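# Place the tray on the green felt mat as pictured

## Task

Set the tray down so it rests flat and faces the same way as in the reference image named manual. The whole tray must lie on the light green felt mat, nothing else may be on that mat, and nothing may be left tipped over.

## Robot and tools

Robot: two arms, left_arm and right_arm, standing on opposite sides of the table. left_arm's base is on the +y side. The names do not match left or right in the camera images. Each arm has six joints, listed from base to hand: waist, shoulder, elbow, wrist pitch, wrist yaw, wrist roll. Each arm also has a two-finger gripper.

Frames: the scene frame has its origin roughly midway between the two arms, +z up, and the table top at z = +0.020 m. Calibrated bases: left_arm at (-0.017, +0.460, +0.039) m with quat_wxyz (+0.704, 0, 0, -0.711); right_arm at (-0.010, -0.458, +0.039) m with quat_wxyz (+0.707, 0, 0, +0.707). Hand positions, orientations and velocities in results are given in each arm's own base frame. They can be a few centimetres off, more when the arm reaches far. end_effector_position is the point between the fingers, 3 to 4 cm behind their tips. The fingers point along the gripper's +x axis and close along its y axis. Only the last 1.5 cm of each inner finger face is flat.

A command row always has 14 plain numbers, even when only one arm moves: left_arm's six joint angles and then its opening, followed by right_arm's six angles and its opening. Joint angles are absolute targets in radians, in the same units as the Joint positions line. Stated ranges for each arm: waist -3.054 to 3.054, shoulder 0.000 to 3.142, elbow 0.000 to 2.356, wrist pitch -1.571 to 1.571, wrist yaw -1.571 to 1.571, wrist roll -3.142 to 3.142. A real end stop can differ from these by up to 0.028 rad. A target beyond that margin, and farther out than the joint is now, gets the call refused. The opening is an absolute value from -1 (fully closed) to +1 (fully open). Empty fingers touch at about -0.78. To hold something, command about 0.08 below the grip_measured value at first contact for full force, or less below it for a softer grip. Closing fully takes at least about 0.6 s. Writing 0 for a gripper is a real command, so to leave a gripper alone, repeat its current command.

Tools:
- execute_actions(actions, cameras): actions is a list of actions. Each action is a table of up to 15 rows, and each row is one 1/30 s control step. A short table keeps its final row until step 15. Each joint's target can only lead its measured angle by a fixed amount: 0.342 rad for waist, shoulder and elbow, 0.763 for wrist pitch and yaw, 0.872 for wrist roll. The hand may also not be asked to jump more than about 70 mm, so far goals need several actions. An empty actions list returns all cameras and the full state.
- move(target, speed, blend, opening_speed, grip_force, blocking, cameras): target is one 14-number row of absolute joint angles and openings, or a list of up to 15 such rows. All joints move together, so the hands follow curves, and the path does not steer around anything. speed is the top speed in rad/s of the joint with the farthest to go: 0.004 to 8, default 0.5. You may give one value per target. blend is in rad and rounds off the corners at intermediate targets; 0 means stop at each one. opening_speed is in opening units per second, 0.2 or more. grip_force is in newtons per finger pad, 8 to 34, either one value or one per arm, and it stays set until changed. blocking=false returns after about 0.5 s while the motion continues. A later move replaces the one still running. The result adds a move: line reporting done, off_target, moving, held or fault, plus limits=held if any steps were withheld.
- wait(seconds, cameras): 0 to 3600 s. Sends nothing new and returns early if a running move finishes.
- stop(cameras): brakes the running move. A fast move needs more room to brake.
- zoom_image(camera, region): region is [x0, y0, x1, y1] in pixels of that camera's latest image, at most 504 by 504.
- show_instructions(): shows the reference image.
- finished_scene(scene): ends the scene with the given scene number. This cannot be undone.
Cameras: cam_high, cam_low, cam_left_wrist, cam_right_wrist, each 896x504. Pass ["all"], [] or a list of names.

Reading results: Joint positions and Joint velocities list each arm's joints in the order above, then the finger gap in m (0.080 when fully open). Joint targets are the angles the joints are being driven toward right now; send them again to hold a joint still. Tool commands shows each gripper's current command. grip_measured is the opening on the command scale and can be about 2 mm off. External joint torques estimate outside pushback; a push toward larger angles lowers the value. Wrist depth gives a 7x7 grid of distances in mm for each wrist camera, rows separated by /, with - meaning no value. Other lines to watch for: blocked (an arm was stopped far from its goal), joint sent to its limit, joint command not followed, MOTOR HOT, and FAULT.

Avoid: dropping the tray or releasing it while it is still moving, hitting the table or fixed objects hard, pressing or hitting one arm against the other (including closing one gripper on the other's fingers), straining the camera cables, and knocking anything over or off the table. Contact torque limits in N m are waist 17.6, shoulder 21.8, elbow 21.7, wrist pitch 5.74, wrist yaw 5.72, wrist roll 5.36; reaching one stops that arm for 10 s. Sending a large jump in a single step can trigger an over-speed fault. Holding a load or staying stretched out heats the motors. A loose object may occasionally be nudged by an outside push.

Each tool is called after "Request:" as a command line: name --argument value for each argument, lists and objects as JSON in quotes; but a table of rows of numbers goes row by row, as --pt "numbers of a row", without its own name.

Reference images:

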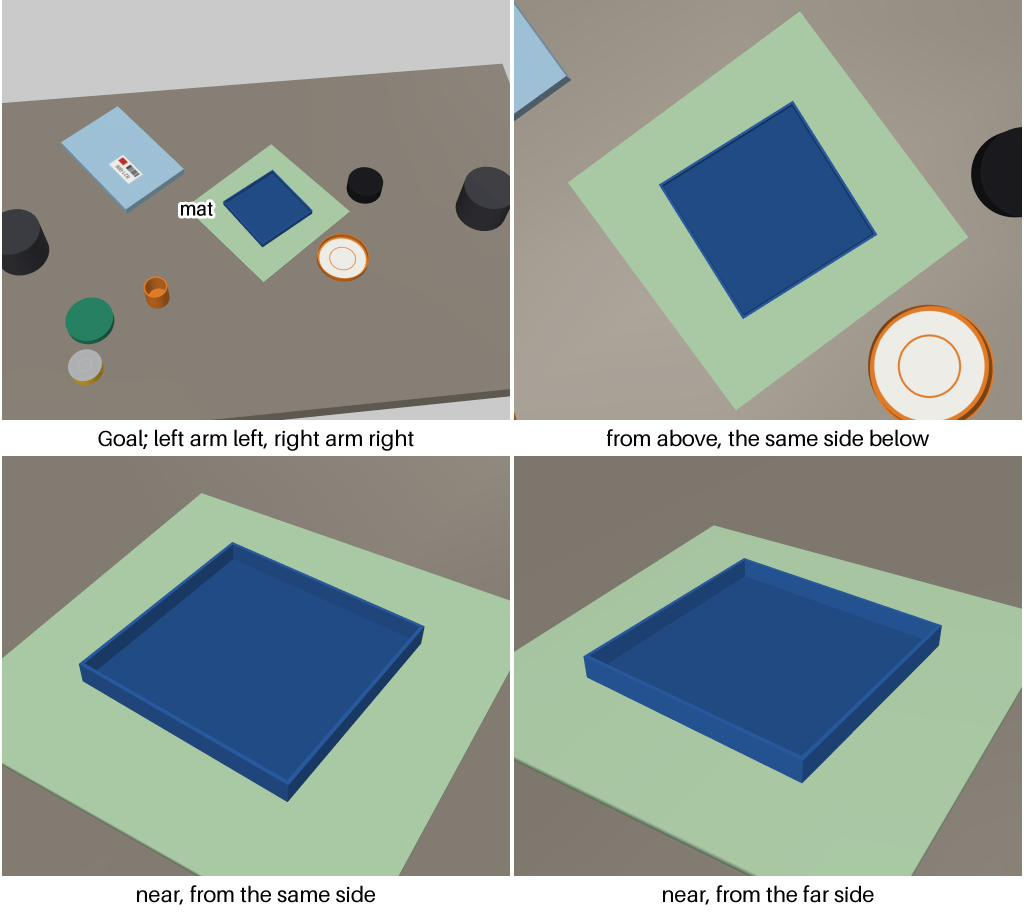

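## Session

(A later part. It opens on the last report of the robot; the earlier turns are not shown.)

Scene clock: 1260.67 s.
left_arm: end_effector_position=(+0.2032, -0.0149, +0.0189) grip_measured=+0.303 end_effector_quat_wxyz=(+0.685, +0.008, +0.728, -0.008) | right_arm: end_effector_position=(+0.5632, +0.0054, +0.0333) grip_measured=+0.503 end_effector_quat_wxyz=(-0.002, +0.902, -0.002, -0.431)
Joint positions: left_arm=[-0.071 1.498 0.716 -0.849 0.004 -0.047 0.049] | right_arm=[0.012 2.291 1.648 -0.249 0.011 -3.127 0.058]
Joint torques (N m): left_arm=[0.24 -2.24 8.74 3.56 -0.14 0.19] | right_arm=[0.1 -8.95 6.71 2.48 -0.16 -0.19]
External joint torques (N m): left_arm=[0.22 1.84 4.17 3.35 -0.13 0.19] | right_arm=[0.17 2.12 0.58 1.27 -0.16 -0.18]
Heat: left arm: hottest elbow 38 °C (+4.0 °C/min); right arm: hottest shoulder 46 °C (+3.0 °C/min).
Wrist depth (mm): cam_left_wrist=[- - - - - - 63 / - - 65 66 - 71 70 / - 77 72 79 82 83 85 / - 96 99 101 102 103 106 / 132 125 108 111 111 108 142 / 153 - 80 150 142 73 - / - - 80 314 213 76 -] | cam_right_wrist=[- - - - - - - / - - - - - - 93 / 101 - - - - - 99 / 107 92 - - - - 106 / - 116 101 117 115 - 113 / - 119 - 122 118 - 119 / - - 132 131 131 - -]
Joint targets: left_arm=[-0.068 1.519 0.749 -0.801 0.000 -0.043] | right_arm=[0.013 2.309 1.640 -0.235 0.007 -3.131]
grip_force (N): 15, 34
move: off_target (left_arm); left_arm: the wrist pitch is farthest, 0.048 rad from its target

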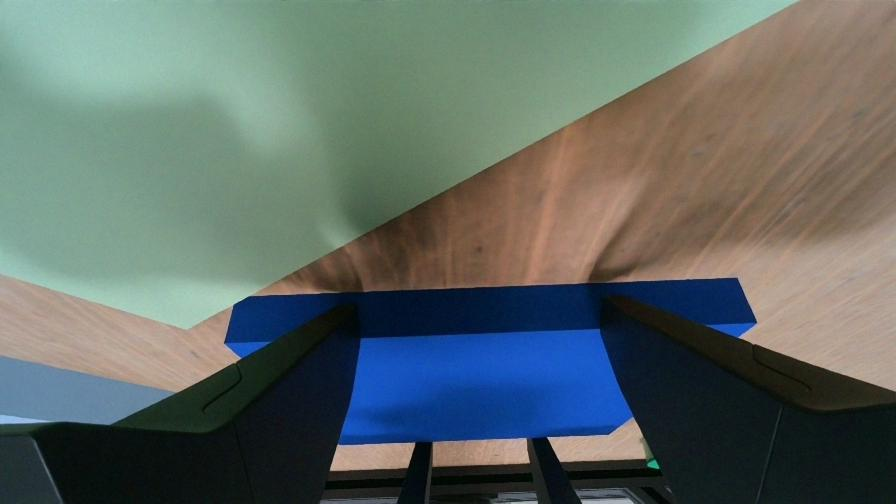

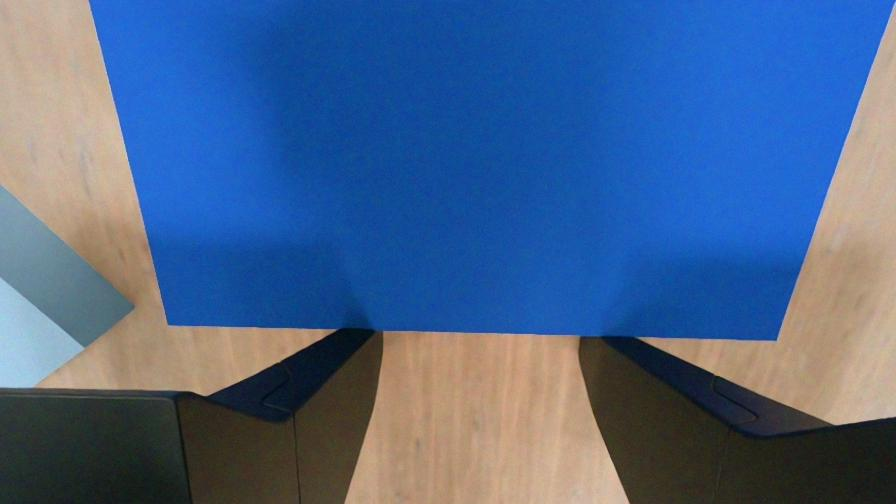

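Request:
move --pt "-0.068 1.458 0.779 -0.892 0 -0.043 0.3 0.013 2.309 1.640 -0.235 0.007 -3.131 0.5" --pt "-0.068 1.4465 0.849 -0.974 0 -0.043 0.3 0.013 2.309 1.640 -0.235 0.007 -3.131 0.5" --speed 0.1 --blend '[0.02,0]' --cameras '["cam_low","cam_left_wrist","cam_right_wrist"]'

Scene clock: 1272.87 s.
left_arm: end_effector_position=(+0.2057, -0.0152, +0.0478) grip_measured=+0.302 end_effector_quat_wxyz=(+0.681, +0.009, +0.733, -0.008) | right_arm: end_effector_position=(+0.5636, +0.0054, +0.0336) grip_measured=+0.503 end_effector_quat_wxyz=(-0.002, +0.903, -0.002, -0.430)
Joint positions: left_arm=[-0.071 1.461 0.811 -0.994 0.004 -0.047 0.049] | right_arm=[0.012 2.291 1.648 -0.247 0.011 -3.127 0.058]
Joint torques (N m): left_arm=[0.22 -6.08 9.5 1.73 -0.15 0.17] | right_arm=[0.04 -9.02 6.67 2.32 -0.15 -0.17]
External joint torques (N m): left_arm=[0.23 -1.99 4.66 1.54 -0.14 0.17] | right_arm=[-0.02 2.24 0.43 1.07 -0.15 -0.17]
Heat: left arm: hottest wrist pitch 40 °C (+10.0 °C/min); right arm: hottest shoulder 47 °C (+4.0 °C/min). Heating fast: the left arm's wrist pitch motor: a push or a pull is the cause, and it goes on while you think. Ease it with your next call, before anything else.
Wrist depth (mm): cam_left_wrist=[- - - - - - - / - - 64 66 - 71 69 / - - 72 81 81 82 84 / - 95 98 100 101 103 105 / 124 119 110 113 110 111 141 / 152 - 80 127 130 73 - / - - 146 165 167 76 -] | cam_right_wrist=[- - - 89 - - 113 / 123 - 91 - - 91 118 / - - 94 94 93 - 127 / - - - - - 96 134 / 128 150 - 151 150 - 143 / - - - 158 152 - 151 / - - 171 171 170 - -]
Joint targets: left_arm=[-0.068 1.447 0.849 -0.974 0.000 -0.043] | right_arm=[0.013 2.309 1.640 -0.235 0.007 -3.131]
grip_force (N): 15, 34
move: off_target (left_arm); left_arm: the elbow is farthest, 0.038 rad from its target

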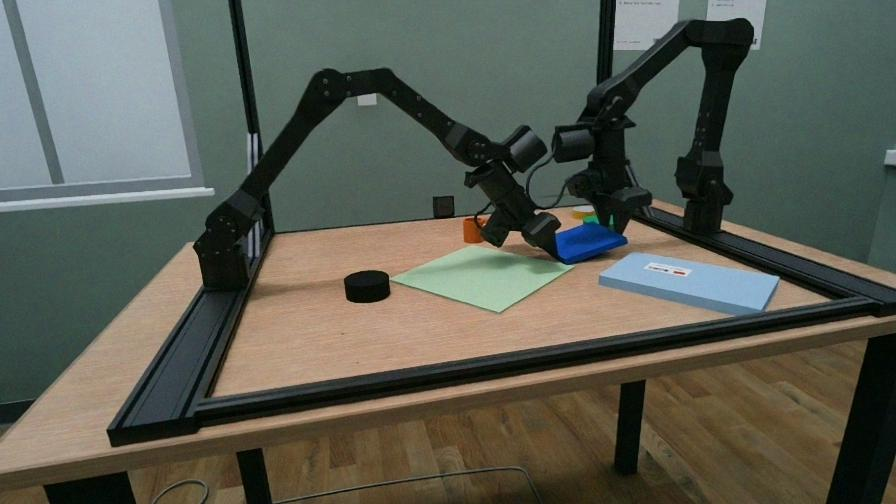

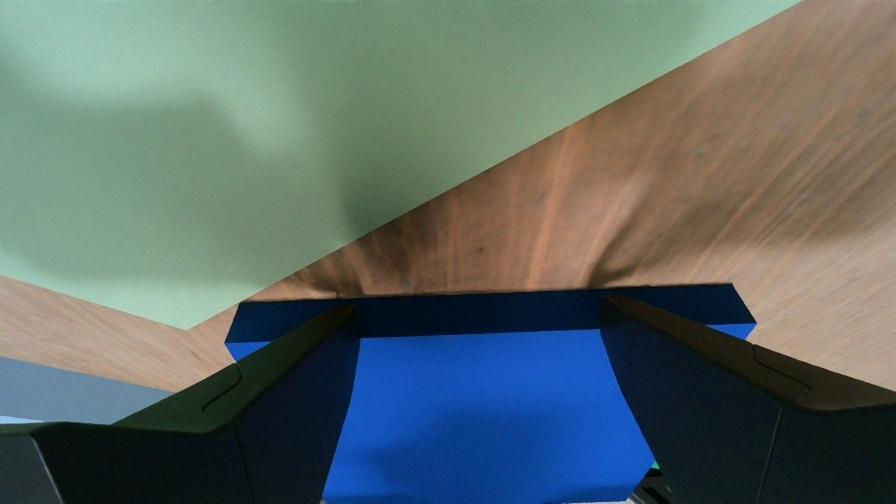

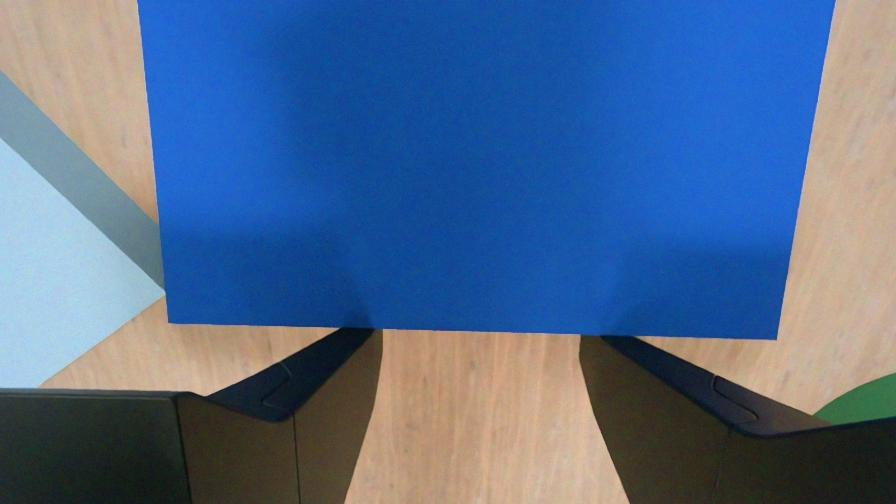

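Request:
move --pt "-0.068 1.4477 0.927 -1.05 0 -0.043 0.3 0.013 2.309 1.640 -0.235 0.007 -3.131 0.5" --pt "-0.068 1.4956 1.0645 -1.14 0 -0.043 0.3 0.013 2.309 1.640 -0.235 0.007 -3.131 0.5" --speed 0.12 --blend '[0.03,0]' --cameras '["cam_low","cam_right_wrist"]'

Scene clock: 1285.73 s.
left_arm: end_effector_position=(+0.2273, -0.0166, +0.0953) grip_measured=+0.302 end_effector_quat_wxyz=(+0.683, +0.008, +0.730, -0.008) | right_arm: end_effector_position=(+0.5605, +0.0054, +0.0304) grip_measured=+0.503 end_effector_quat_wxyz=(-0.002, +0.899, -0.002, -0.437)
Joint positions: left_arm=[-0.07 1.48 1.026 -1.184 0.004 -0.047 0.049] | right_arm=[0.012 2.291 1.643 -0.257 0.011 -3.127 0.058]
Joint torques (N m): left_arm=[0.2 -3.22 10.05 3.3 -0.15 0.17] | right_arm=[0.12 -9 7.31 3.11 -0.13 -0.18]
External joint torques (N m): left_arm=[0.2 1.35 4.84 3.08 -0.14 0.17] | right_arm=[0.02 2.15 1.14 1.89 -0.13 -0.17]
Heat: left arm: hottest wrist pitch 40 °C (+10.0 °C/min); right arm: hottest shoulder 47 °C (+4.0 °C/min).
Wrist depth (mm): cam_left_wrist=[- - - - - - - / - - - - - 69 67 / - - 69 74 79 79 81 / - 88 89 96 97 99 101 / 126 112 107 112 109 114 133 / 153 - 80 113 113 73 - / - - 80 121 121 76 -] | cam_right_wrist=[160 159 - - 117 155 156 / 156 166 - 112 - - 165 / 162 109 - - - - 175 / 175 - - - - 103 187 / - 203 101 204 200 203 199 / - - - 217 103 - - / - - 235 234 233 - -]
Joint targets: left_arm=[-0.068 1.496 1.065 -1.140 0.000 -0.043] | right_arm=[0.013 2.309 1.640 -0.235 0.007 -3.131]
grip_force (N): 15, 34
move: off_target (left_arm); left_arm: the wrist pitch is farthest, 0.044 rad from its target

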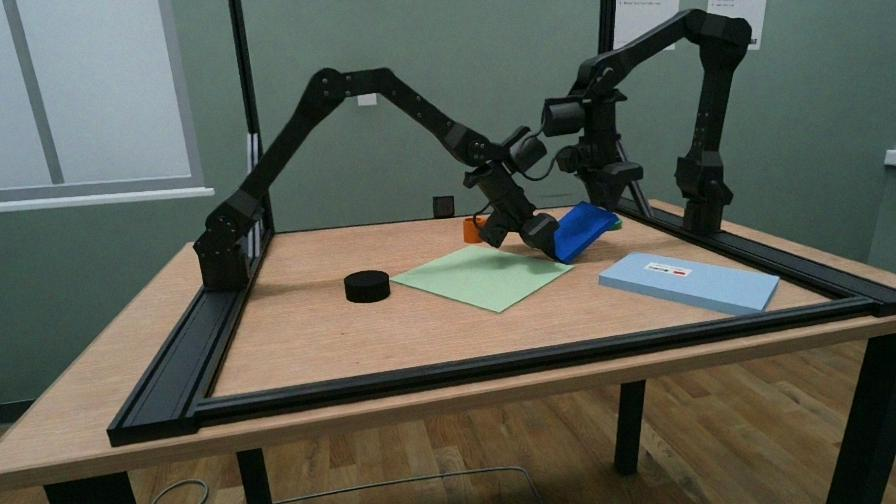

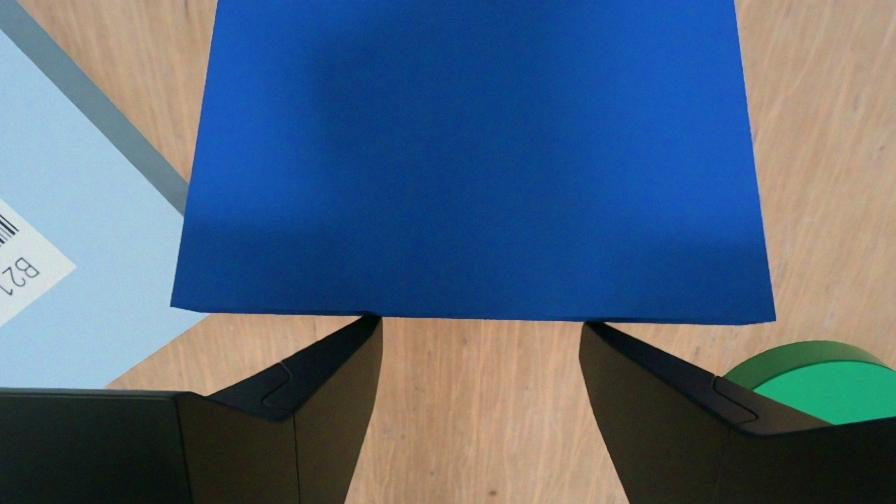

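Request:
move --pt "-0.068 1.5641 1.2156 -1.222 0 -0.043 0.3 0.013 2.309 1.640 -0.235 0.007 -3.131 0.5" --pt "-0.068 1.644 1.3373 -1.264 0 -0.043 0.3 0.013 2.309 1.640 -0.235 0.007 -3.131 0.5" --speed 0.12 --blend '[0.03,0]' --cameras '["cam_low","cam_right_wrist"]'

Scene clock: 1299.00 s.
left_arm: end_effector_position=(+0.2522, -0.0179, +0.1257) grip_measured=+0.302 end_effector_quat_wxyz=(+0.703, +0.007, +0.711, -0.009) | right_arm: end_effector_position=(+0.5610, +0.0054, +0.0302) grip_measured=+0.503 end_effector_quat_wxyz=(-0.002, +0.900, -0.002, -0.435)
Joint positions: left_arm=[-0.07 1.511 1.178 -1.25 0.002 -0.047 0.049] | right_arm=[0.012 2.291 1.64 -0.249 0.011 -3.127 0.058]
Joint torques (N m): left_arm=[-0.01 -4.75 5.41 1.13 0.01 0.04] | right_arm=[0.15 -9.22 7.65 2.44 -0.14 -0.18]
External joint torques (N m): left_arm=[-0.03 0.13 0.1 0.85 0.01 0.04] | right_arm=[0.08 1.89 1.52 1.22 -0.15 -0.18]
Heat: left arm: hottest wrist pitch 46 °C (+16.0 °C/min); right arm: hottest shoulder 47 °C (+3.0 °C/min), its wrist pitch heating fast: 47 °C (+35.0 °C/min). Heating fast: the left arm's wrist pitch motor and the right arm's wrist pitch motor: a push or a pull is the cause, and it goes on while you think. Ease it with your next call, before anything else.
Wrist depth (mm): cam_left_wrist=[- - - - - - - / - - - - - 65 65 / - - 68 69 77 72 79 / - 85 88 91 93 94 95 / 118 105 103 108 108 109 127 / 144 - 80 108 108 73 - / - - 107 107 107 76 -] | cam_right_wrist=[191 191 - - 172 188 188 / 187 199 - - - 197 197 / - - - - - 207 207 / 203 - 108 - 106 - 218 / - - 105 233 108 233 230 / - - - 247 103 - 242 / - - 264 264 262 - -]
Joint targets: left_arm=[-0.070 1.517 1.175 -1.239 0.003 -0.047] | right_arm=[0.013 2.309 1.640 -0.235 0.007 -3.131]
grip_force (N): 15, 34
move: held (left_arm; a check stopped the path); path passed 0 of 2 targets; limits=held; left_arm: the elbow is farthest, 0.159 rad from its target
joint command not followed: on one or more control steps a check withheld the commanded joint targets of the left arm, and it was not sent them on those steps.
cause: the commanded joint targets, or the way to them, would bring a part of the robot too close to another arm (a part of this arm just beyond the wrist roll and a part of the right arm just beyond the wrist pitch, 17 mm apart when this arm was first held).

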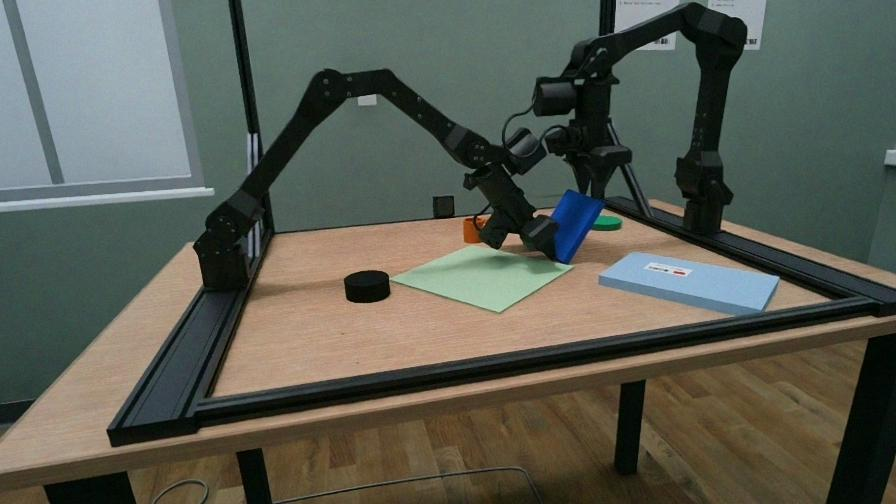

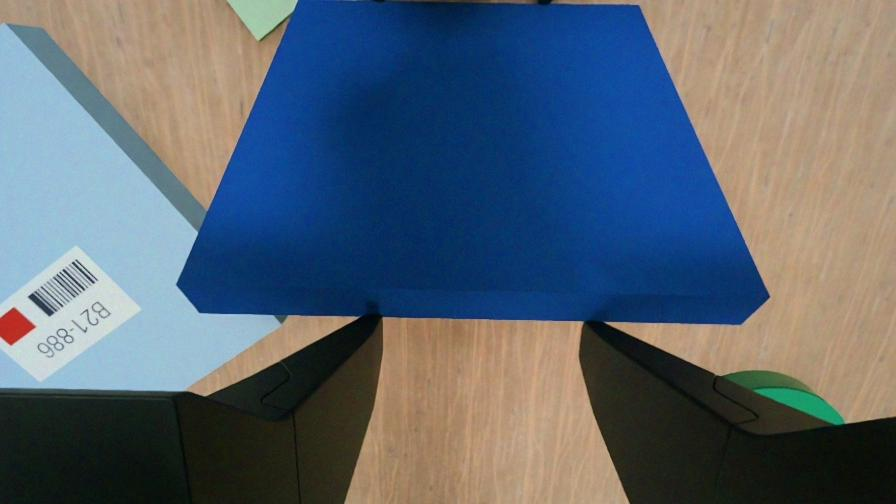

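Request:
move --pt "-0.069 1.4474 1.0933 -1.096 0 -0.045 0.3 0.013 2.309 1.640 -0.235 0.007 -3.131 0.5" --pt "-0.069 1.3322 0.9805 -0.948 0 -0.045 0.3 0.013 2.309 1.640 -0.235 0.007 -3.131 0.5" --pt "-0.069 1.2529 0.8975 -0.745 0 -0.045 0.3 0.013 2.309 1.640 -0.235 0.007 -3.131 0.5" --speed 0.12 --blend '[0.03,0.03,0]' --cameras '["cam_low","cam_right_wrist"]'

Scene clock: 1324.33 s.
left_arm: end_effector_position=(+0.2878, -0.0200, +0.1305) grip_measured=+0.302 end_effector_quat_wxyz=(+0.851, -0.001, +0.526, -0.017) | right_arm: end_effector_position=(+0.5630, +0.0055, +0.0305) grip_measured=+0.503 end_effector_quat_wxyz=(-0.002, +0.903, -0.002, -0.430)
Joint positions: left_arm=[-0.07 1.264 0.906 -0.749 -0.001 -0.047 0.049] | right_arm=[0.012 2.294 1.64 -0.236 0.01 -3.127 0.058]
Joint torques (N m): left_arm=[0.02 -5.55 5.65 1.28 0.02 0.12] | right_arm=[0.23 -9.33 7.68 1.43 -0.14 -0.14]
External joint torques (N m): left_arm=[0.03 -1.74 -0.32 0.29 0.03 0.12] | right_arm=[0.25 1.89 1.52 0.21 -0.15 -0.14]
Heat: left arm: hottest elbow 40 °C (+2.0 °C/min); right arm: hottest shoulder 48 °C (+2.0 °C/min).
Wrist depth (mm): cam_left_wrist=[- - - - - - - / - - - - - 66 64 / - - 68 70 76 73 78 / - 87 89 92 94 96 97 / 120 107 105 108 107 111 131 / 147 - 80 100 99 73 - / - - 73 91 90 80 -] | cam_right_wrist=[238 146 155 127 159 153 237 / 234 137 155 235 162 141 243 / 230 102 153 233 157 239 240 / 226 226 157 227 179 232 236 / 204 223 224 226 228 229 232 / 202 - - 222 103 - 227 / - - 215 218 219 - -]
Joint targets: left_arm=[-0.069 1.253 0.897 -0.745 0.000 -0.045] | right_arm=[0.013 2.309 1.640 -0.235 0.007 -3.131]
grip_force (N): 15, 34
move: done

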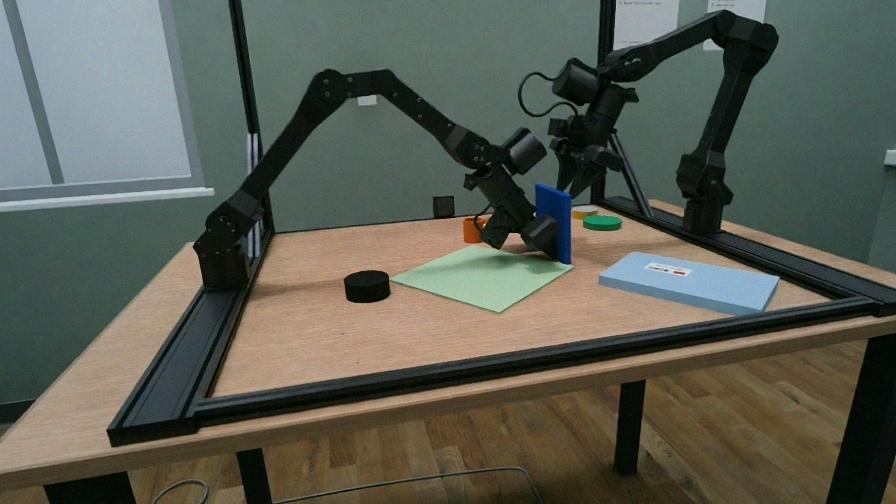

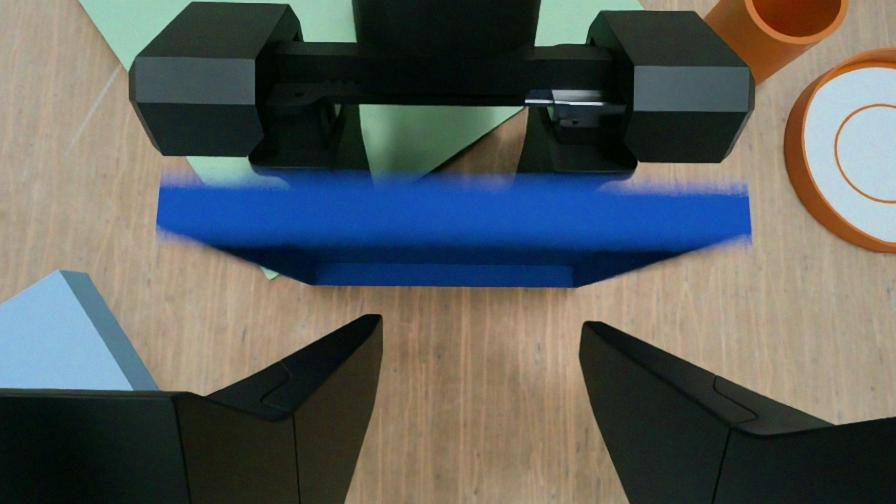

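Request:
wait --seconds 0.2 --cameras '["cam_left_wrist","cam_right_wrist","cam_low"]'

Request:
zoom_image --camera "cam_low" --region '[440, 90, 680, 290]'

Scene clock: 1362.40 s.
left_arm: end_effector_position=(+0.2879, -0.0200, +0.1305) grip_measured=+0.302 end_effector_quat_wxyz=(+0.851, -0.001, +0.526, -0.017) | right_arm: end_effector_position=(+0.5629, +0.0055, +0.0305) grip_measured=+0.503 end_effector_quat_wxyz=(-0.002, +0.903, -0.002, -0.430)
Joint positions: left_arm=[-0.07 1.264 0.906 -0.748 -0.001 -0.047 0.049] | right_arm=[0.012 2.294 1.64 -0.236 0.01 -3.127 0.058]
Joint torques (N m): left_arm=[0.06 -5.57 5.49 1.25 0.03 0.12] | right_arm=[0.13 -9.35 7.74 1.47 -0.13 -0.16]
External joint torques (N m): left_arm=[0.06 -1.63 -0.62 0.23 0.03 0.11] | right_arm=[0.11 1.94 1.52 0.22 -0.13 -0.16]
Heat: left arm: hottest shoulder 40 °C (+3.0 °C/min); right arm: hottest shoulder 48 °C (+1.0 °C/min).
Wrist depth (mm): cam_left_wrist=[- - - - - - - / - - - - - 66 64 / - - 68 70 75 73 78 / - 86 88 92 94 96 97 / 120 107 105 120 115 113 131 / 147 - 80 162 168 73 - / - - 214 281 278 76 -] | cam_right_wrist=[238 146 155 127 159 153 253 / 234 137 155 235 162 141 244 / 230 230 178 234 177 239 241 / 225 227 226 230 232 234 235 / 203 223 225 227 228 229 231 / - - - 221 103 - 228 / - - - 216 - - -]
Joint targets: left_arm=[-0.069 1.253 0.897 -0.745 0.000 -0.045] | right_arm=[0.013 2.309 1.640 -0.235 0.007 -3.131]
Tool commands: left_gripper/opening=+0.3 right_gripper/opening=+0.5
grip_force (N): 15, 34
wait: 0.20 s; at rest from the start
Images, in order (width x height): cam_low 896x504, cam_left_wrist 896x504, cam_right_wrist 896x504.

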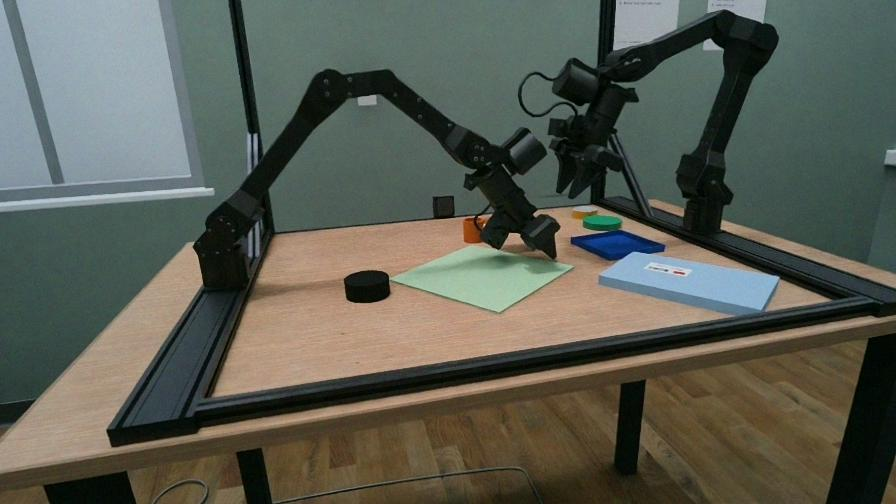

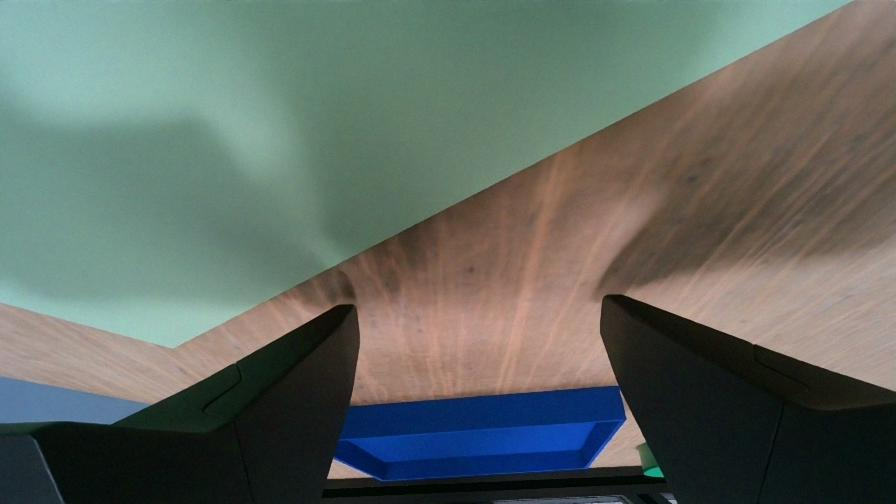

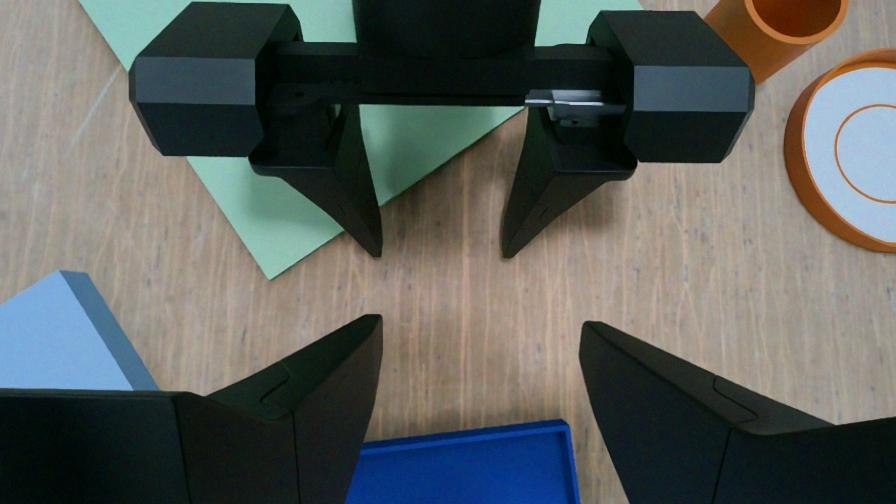

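Scaled by 2.100.

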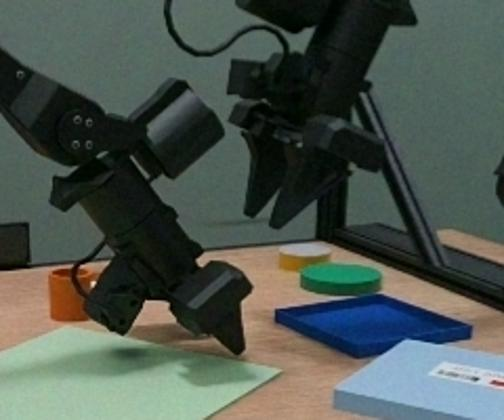

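Request:
move --pt "-0.07 1.40 1.30 -1.15 0 -0.045 0.3 0.012 1.9 1.65 -0.9 0 -2.6 0.5" --pt "-0.07 1.37 1.45 -1.60 0 -0.045 0.3 -0.7 1.3 1.3 -1.4 0 -1.6 0.3" --speed '[0.6,0.9]' --blend '[0.1,0]' --cameras '["cam_high","cam_right_wrist"]'

target 2 of 2 asks left_arm's wrist pitch for -1.600 radians, more than 0.028 radians past the lower end of its range (-1.571 radians), so nothing of the call was run. Give that joint an angle inside the range.
Scene clock: 1375.10 s.
left_arm: end_effector_position=(+0.2879, -0.0200, +0.1305) grip_measured=+0.302 end_effector_quat_wxyz=(+0.851, -0.001, +0.526, -0.017) | right_arm: end_effector_position=(+0.5629, +0.0055, +0.0305) grip_measured=+0.503 end_effector_quat_wxyz=(-0.002, +0.903, -0.002, -0.430)
Joint positions: left_arm=[-0.07 1.264 0.906 -0.748 -0.001 -0.047 0.049] | right_arm=[0.012 2.294 1.64 -0.236 0.01 -3.127 0.058]
Joint torques (N m): left_arm=[0.04 -5.6 5.5 1.23 0.01 0.11] | right_arm=[0.09 -9.36 7.7 1.5 -0.1 -0.18]
External joint torques (N m): left_arm=[0.03 -1.72 -0.58 0.21 0.01 0.11] | right_arm=[0.12 1.99 1.39 0.22 -0.11 -0.18]
Heat: left arm: hottest shoulder 40 °C (+2.0 °C/min); right arm: hottest shoulder 48 °C (+0.0 °C/min).
Joint targets: left_arm=[-0.069 1.253 0.897 -0.745 0.000 -0.045] | right_arm=[0.013 2.309 1.640 -0.235 0.007 -3.131]
Tool commands: left_gripper/opening=+0.3 right_gripper/opening=+0.5
grip_force (N): 15, 34

Request:
move --pt "-0.07 1.40 1.30 -1.15 0 -0.045 0.3 0.012 1.9 1.65 -0.9 0 -2.6 0.5" --pt "-0.07 1.37 1.45 -1.53 0 -0.045 0.3 -0.7 1.3 1.3 -1.4 0 -1.6 0.3" --speed '[0.6,0.9]' --blend '[0.1,0]' --cameras '["cam_high","cam_right_wrist"]'

Scene clock: 1382.97 s.
left_arm: end_effector_position=(+0.2317, -0.0160, +0.2187) grip_measured=+0.302 end_effector_quat_wxyz=(+0.740, +0.006, +0.672, -0.010) | right_arm: end_effector_position=(+0.1799, -0.1511, +0.2047) grip_measured=+0.303 end_effector_quat_wxyz=(+0.659, -0.365, +0.608, +0.251)
Joint positions: left_arm=[-0.07 1.38 1.434 -1.529 -0.001 -0.047 0.049] | right_arm=[-0.698 1.31 1.314 -1.398 0.001 -1.603 0.049]
Joint torques (N m): left_arm=[-0.02 -5.52 7.63 0.46 0.01 0.12] | right_arm=[-0.1 -4.61 5.56 0.56 -0.08 0.11]
External joint torques (N m): left_arm=[-0.03 -1.59 2.33 -0.02 0.02 0.12] | right_arm=[-0.1 -0.79 -0.23 -0.02 -0.04 0.1]
Heat: left arm: hottest shoulder 40 °C (+2.0 °C/min); right arm: hottest shoulder 48 °C (+0.0 °C/min).
Wrist depth (mm): cam_left_wrist=[226 233 235 248 263 274 286 / 238 245 255 265 278 289 303 / 247 258 269 281 294 307 317 / 245 272 284 297 312 325 1358 / 256 269 101 316 103 338 1242 / 287 - 86 336 335 70 1294 / - - 325 348 1497 72 -] | cam_right_wrist=[286 285 282 283 285 284 286 / 293 - 294 293 293 293 294 / - - 301 303 304 305 302 / - - - - 315 315 315 / - 315 323 326 324 329 322 / - - - 342 94 - 319 / - - 339 350 351 - -]
Joint targets: left_arm=[-0.070 1.370 1.450 -1.530 0.000 -0.045] | right_arm=[-0.700 1.300 1.300 -1.400 0.000 -1.600]
grip_force (N): 15, 34
move: done

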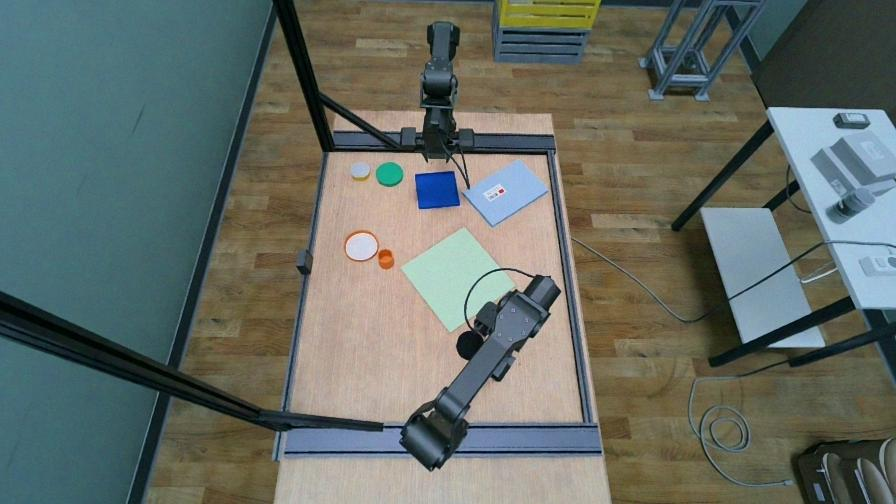

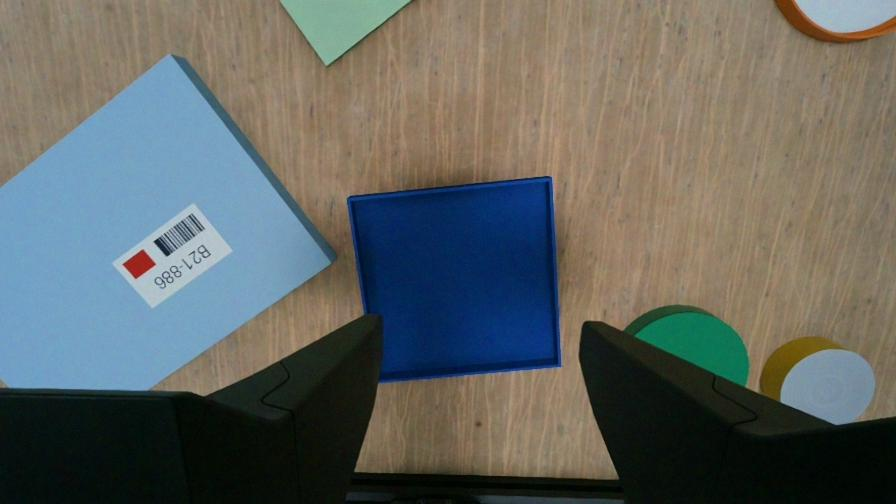

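Request:
move --target '[-0.377,1.277,0.843,-1.137,0,-0.407,-0.11,-0.7,1.3,1.3,-1.4,0,-1.6,0.3]' --speed 0.8 --cameras '["cam_right_wrist"]'

Scene clock: 1422.93 s.
left_arm: end_effector_position=(+0.1795, -0.0702, +0.0899) grip_measured=-0.107 end_effector_quat_wxyz=(+0.706, -0.010, +0.708, +0.011) | right_arm: end_effector_position=(+0.1799, -0.1511, +0.2047) grip_measured=+0.303 end_effector_quat_wxyz=(+0.659, -0.365, +0.608, +0.251)
Joint positions: left_arm=[-0.374 1.287 0.852 -1.139 -0.001 -0.403 0.03] | right_arm=[-0.698 1.31 1.314 -1.398 0.001 -1.603 0.049]
Joint torques (N m): left_arm=[-0.27 -4.71 4.85 0.54 0 -0.08] | right_arm=[-0.09 -4.6 5.51 0.58 -0.1 0.09]
External joint torques (N m): left_arm=[-0.28 -1.44 -0.38 0.25 0.02 -0.08] | right_arm=[-0.1 -0.85 -0.21 0.01 -0.05 0.08]
Heat: left arm: hottest shoulder 39 °C (-1.0 °C/min); right arm: hottest shoulder 43 °C (-5.0 °C/min).
Wrist depth (mm): cam_left_wrist=[227 234 234 249 263 274 285 / 238 245 255 265 278 290 303 / 246 258 268 281 293 308 319 / 245 269 284 298 311 324 1380 / 256 270 101 316 103 337 1248 / 288 - 86 338 338 70 1274 / - - 325 348 - 72 -] | cam_right_wrist=[159 157 157 - 157 157 156 / 168 - 164 166 165 164 164 / 178 - - 172 173 172 172 / 187 183 184 180 182 181 181 / 197 193 - 190 190 177 189 / 204 - - 204 99 - 193 / - - - 217 - - -]
Joint targets: left_arm=[-0.377 1.277 0.843 -1.137 0.000 -0.407] | right_arm=[-0.700 1.300 1.300 -1.400 0.000 -1.600]
grip_force (N): 15, 34
move: done

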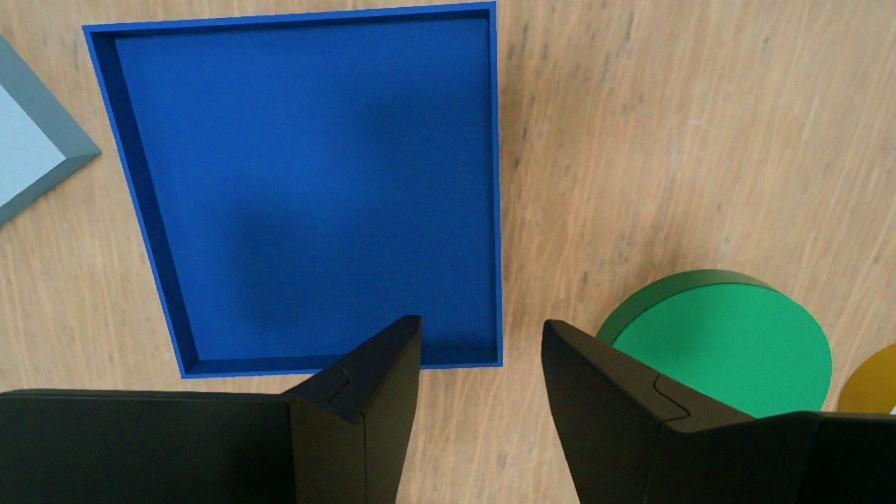

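Request:
move --pt "-0.393 1.389 0.739 -0.921 0 -0.473 -0.11 -0.7 1.3 1.3 -1.4 0 -1.6 0.3" --pt "-0.393 1.439 0.674 -0.8055 0 -0.473 -0.11 -0.7 1.3 1.3 -1.4 0 -1.6 0.3" --speed '[0.4,0.15]' --cameras '["cam_right_wrist"]'

Scene clock: 1445.90 s.
left_arm: end_effector_position=(+0.1909, -0.0783, +0.0232) grip_measured=-0.107 end_effector_quat_wxyz=(+0.710, -0.029, +0.703, +0.027) | right_arm: end_effector_position=(+0.1799, -0.1511, +0.2047) grip_measured=+0.303 end_effector_quat_wxyz=(+0.659, -0.365, +0.608, +0.251)
Joint positions: left_arm=[-0.39 1.435 0.682 -0.808 -0.001 -0.469 0.03] | right_arm=[-0.698 1.31 1.314 -1.398 0.001 -1.603 0.049]
Joint torques (N m): left_arm=[-0.34 -3.75 4.26 0.58 0 -0.09] | right_arm=[-0.12 -4.59 5.58 0.59 -0.07 0.1]
External joint torques (N m): left_arm=[-0.3 0.04 -0.47 0.26 0.01 -0.09] | right_arm=[-0.13 -0.75 -0.23 0 -0.02 0.09]
Heat: left arm: hottest shoulder 38 °C (-2.0 °C/min); right arm: hottest shoulder 41 °C (-7.0 °C/min).
Wrist depth (mm): cam_left_wrist=[227 234 234 248 262 274 287 / 237 245 255 266 278 290 304 / 246 259 269 281 293 307 320 / 245 271 284 296 311 327 1412 / 256 269 101 316 103 337 1268 / 291 - 86 336 338 70 1294 / - - - 345 - 72 -] | cam_right_wrist=[- 96 96 - 97 97 97 / - - 100 - 102 102 101 / - - - 105 106 106 106 / - - 112 111 112 111 111 / - - - 115 116 117 116 / - - - 124 99 122 123 / - - - 132 130 - -]
Joint targets: left_arm=[-0.393 1.439 0.674 -0.805 0.000 -0.473] | right_arm=[-0.700 1.300 1.300 -1.400 0.000 -1.600]
grip_force (N): 15, 34
move: done

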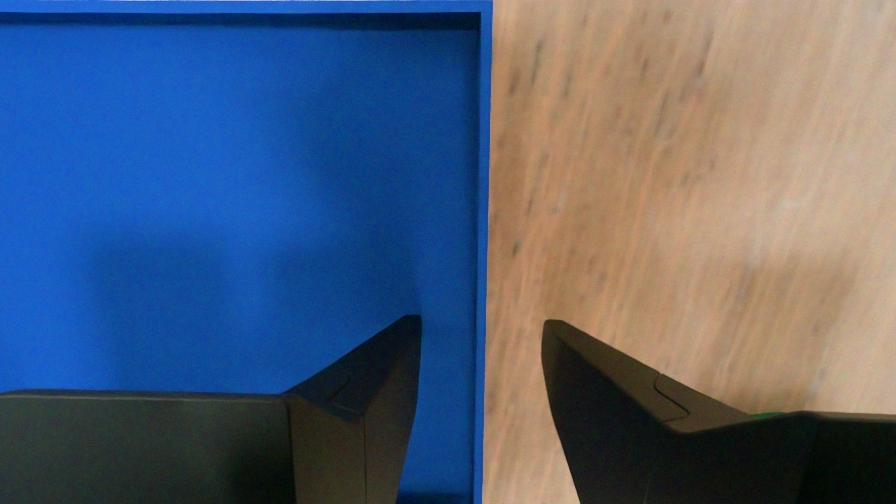

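Request:
move --pt "-0.393 1.437 0.676 -0.8055 0 -0.473 -1 -0.7 1.3 1.3 -1.4 0 -1.6 0.3" --pt "-0.393 1.321 0.916 -1.165 0 -0.473 -1 -0.7 1.3 1.3 -1.4 0 -1.6 0.3" --speed '[0.2,0.3]' --opening_speed 0.8 --grip_force '[34,34]' --cameras '["cam_right_wrist","cam_low"]'

Scene clock: 1454.80 s.
left_arm: end_effector_position=(+0.1849, -0.0759, +0.0940) grip_measured=-0.752 end_effector_quat_wxyz=(+0.699, -0.025, +0.714, +0.032) | right_arm: end_effector_position=(+0.1799, -0.1511, +0.2047) grip_measured=+0.303 end_effector_quat_wxyz=(+0.659, -0.365, +0.608, +0.251)
Joint positions: left_arm=[-0.39 1.33 0.9 -1.163 -0.001 -0.469 0.001] | right_arm=[-0.698 1.31 1.314 -1.398 0.001 -1.603 0.049]
Joint torques (N m): left_arm=[-0.24 -5.03 7.51 0.26 -0.01 -0.06] | right_arm=[-0.2 -4.53 5.55 0.57 -0.1 0.09]
External joint torques (N m): left_arm=[-0.27 -1.51 2.29 0 0.02 -0.06] | right_arm=[-0.22 -0.73 -0.25 -0.02 -0.05 0.08]
Heat: left arm: hottest shoulder 38 °C (-1.0 °C/min); right arm: hottest shoulder 41 °C (-5.0 °C/min).
Wrist depth (mm): cam_left_wrist=[227 233 234 249 263 273 286 / 238 245 255 265 276 289 304 / 247 258 268 280 293 307 319 / 245 271 284 297 311 323 1358 / 257 269 101 316 103 333 1236 / 288 - 86 336 338 70 1287 / - - 326 347 1524 72 -] | cam_right_wrist=[- - - 96 160 159 157 / - - - - 167 167 165 / - - - - 176 175 174 / 112 111 - 112 186 185 184 / - - 117 103 195 - 193 / - - - - - - 201 / - - - - - - -]
Joint targets: left_arm=[-0.393 1.321 0.916 -1.165 0.000 -0.473] | right_arm=[-0.700 1.300 1.300 -1.400 0.000 -1.600]
move: done
Images, in order (width x height): cam_low 896x504, cam_right_wrist 896x504.

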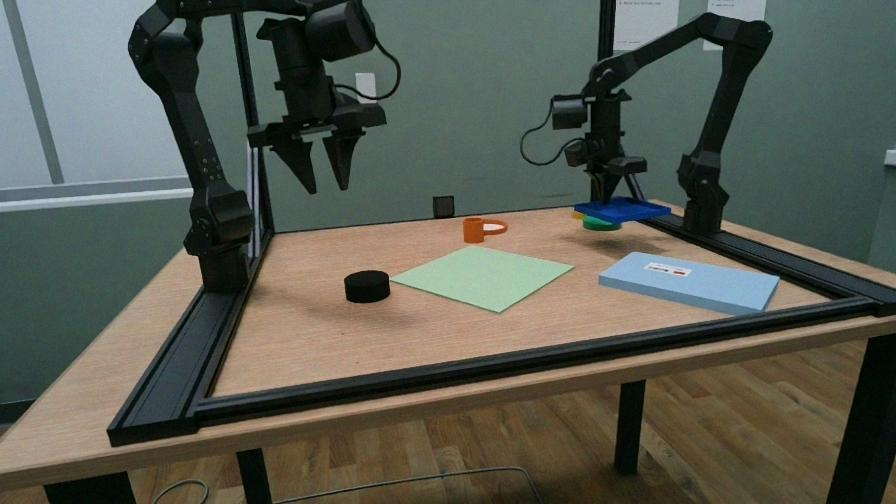

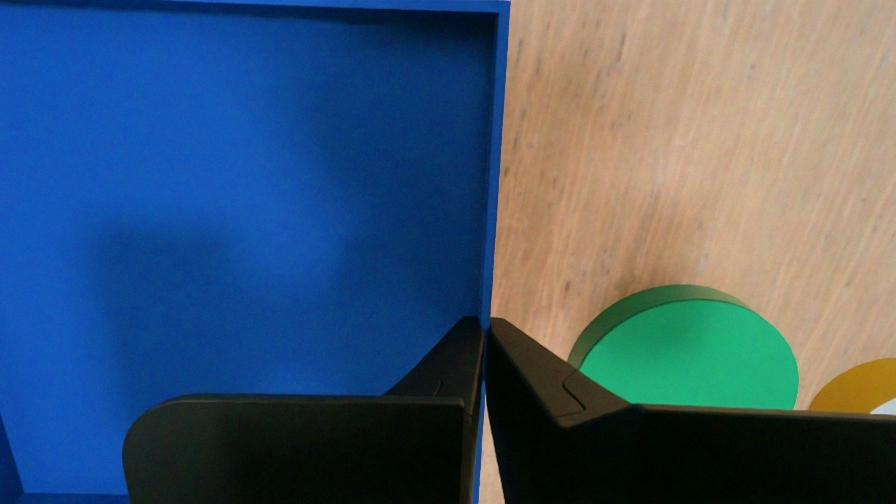

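Request:
move --pt "-0.25 1.5 1.25 -1.32 0 -0.1 -1 -0.7 1.3 1.3 -1.4 0 -1.6 0.3" --pt "0.003 2.222 2.077 -1.426 0 0.973 -1 -0.7 1.3 1.3 -1.4 0 -1.6 0.3" --pt "0.003 2.2344 1.82 -1.156 0 0.973 -1 -0.7 1.3 1.3 -1.4 0 -1.6 0.3" --speed '[0.5,0.6,0.3]' --blend '[0.1,0,0]' --cameras '["cam_right_wrist","cam_low","cam_high"]'

Scene clock: 1483.63 s.
left_arm: end_effector_position=(+0.4325, +0.0014, +0.0525) grip_measured=-0.752 end_effector_quat_wxyz=(+0.628, +0.330, +0.624, -0.327) | right_arm: end_effector_position=(+0.1799, -0.1511, +0.2047) grip_measured=+0.303 end_effector_quat_wxyz=(+0.659, -0.365, +0.608, +0.251)
Joint positions: left_arm=[0.003 2.232 1.827 -1.159 -0.001 0.969 0.001] | right_arm=[-0.698 1.31 1.314 -1.398 0.001 -1.603 0.049]
Joint torques (N m): left_arm=[0.01 -10.29 4.85 0.57 0.07 0.18] | right_arm=[-0.1 -4.62 5.59 0.57 -0.09 0.12]
External joint torques (N m): left_arm=[0.04 -0.52 -0.45 0.27 0.04 0.18] | right_arm=[-0.08 -0.81 -0.19 0 -0.05 0.11]
Heat: left arm: hottest shoulder 40 °C (+1.0 °C/min); right arm: hottest shoulder 40 °C (-3.0 °C/min).
Wrist depth (mm): cam_left_wrist=[227 234 235 248 262 274 286 / 238 245 255 266 277 290 303 / 246 258 268 280 292 308 314 / 245 270 284 296 311 323 1420 / 257 269 101 314 103 336 1242 / 288 - 86 338 335 70 1274 / - - - 350 1506 72 -] | cam_right_wrist=[- - - - 113 113 115 / - - 101 - 117 119 120 / - - - 106 124 125 126 / - 111 111 109 130 132 133 / - 117 116 - 137 141 141 / - - - - 142 148 148 / - - - - - - -]
Joint targets: left_arm=[0.003 2.234 1.820 -1.156 0.000 0.973] | right_arm=[-0.700 1.300 1.300 -1.400 0.000 -1.600]
move: done
Images, in order (width x height): cam_high 896x504, cam_low 896x504, cam_right_wrist 896x504.

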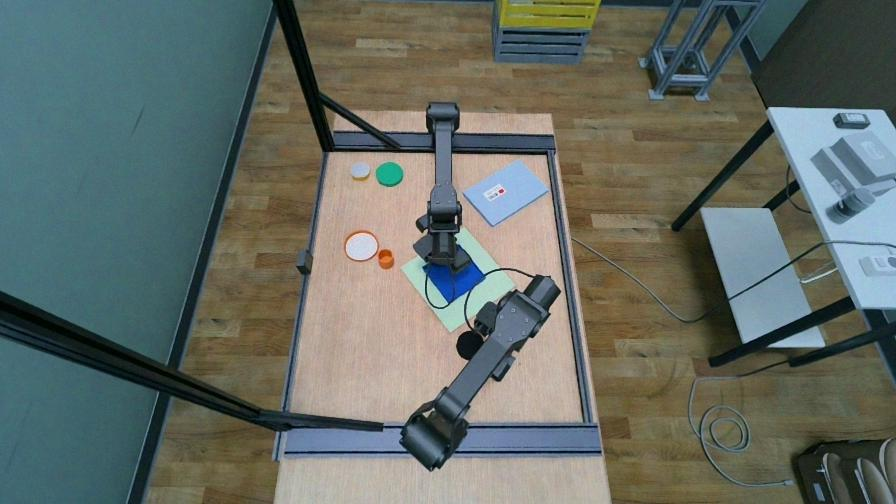

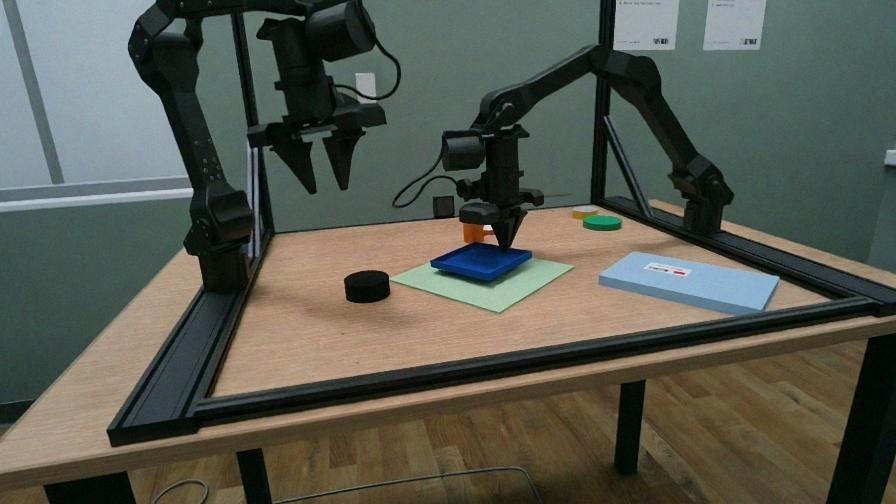

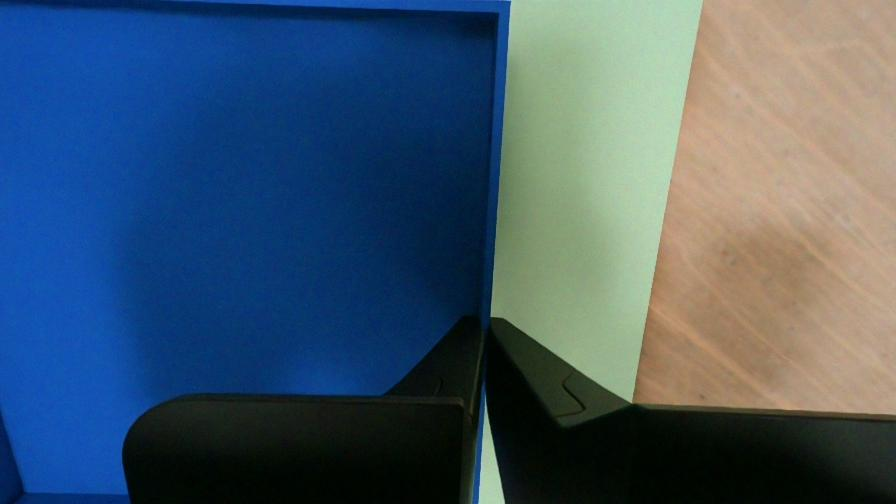

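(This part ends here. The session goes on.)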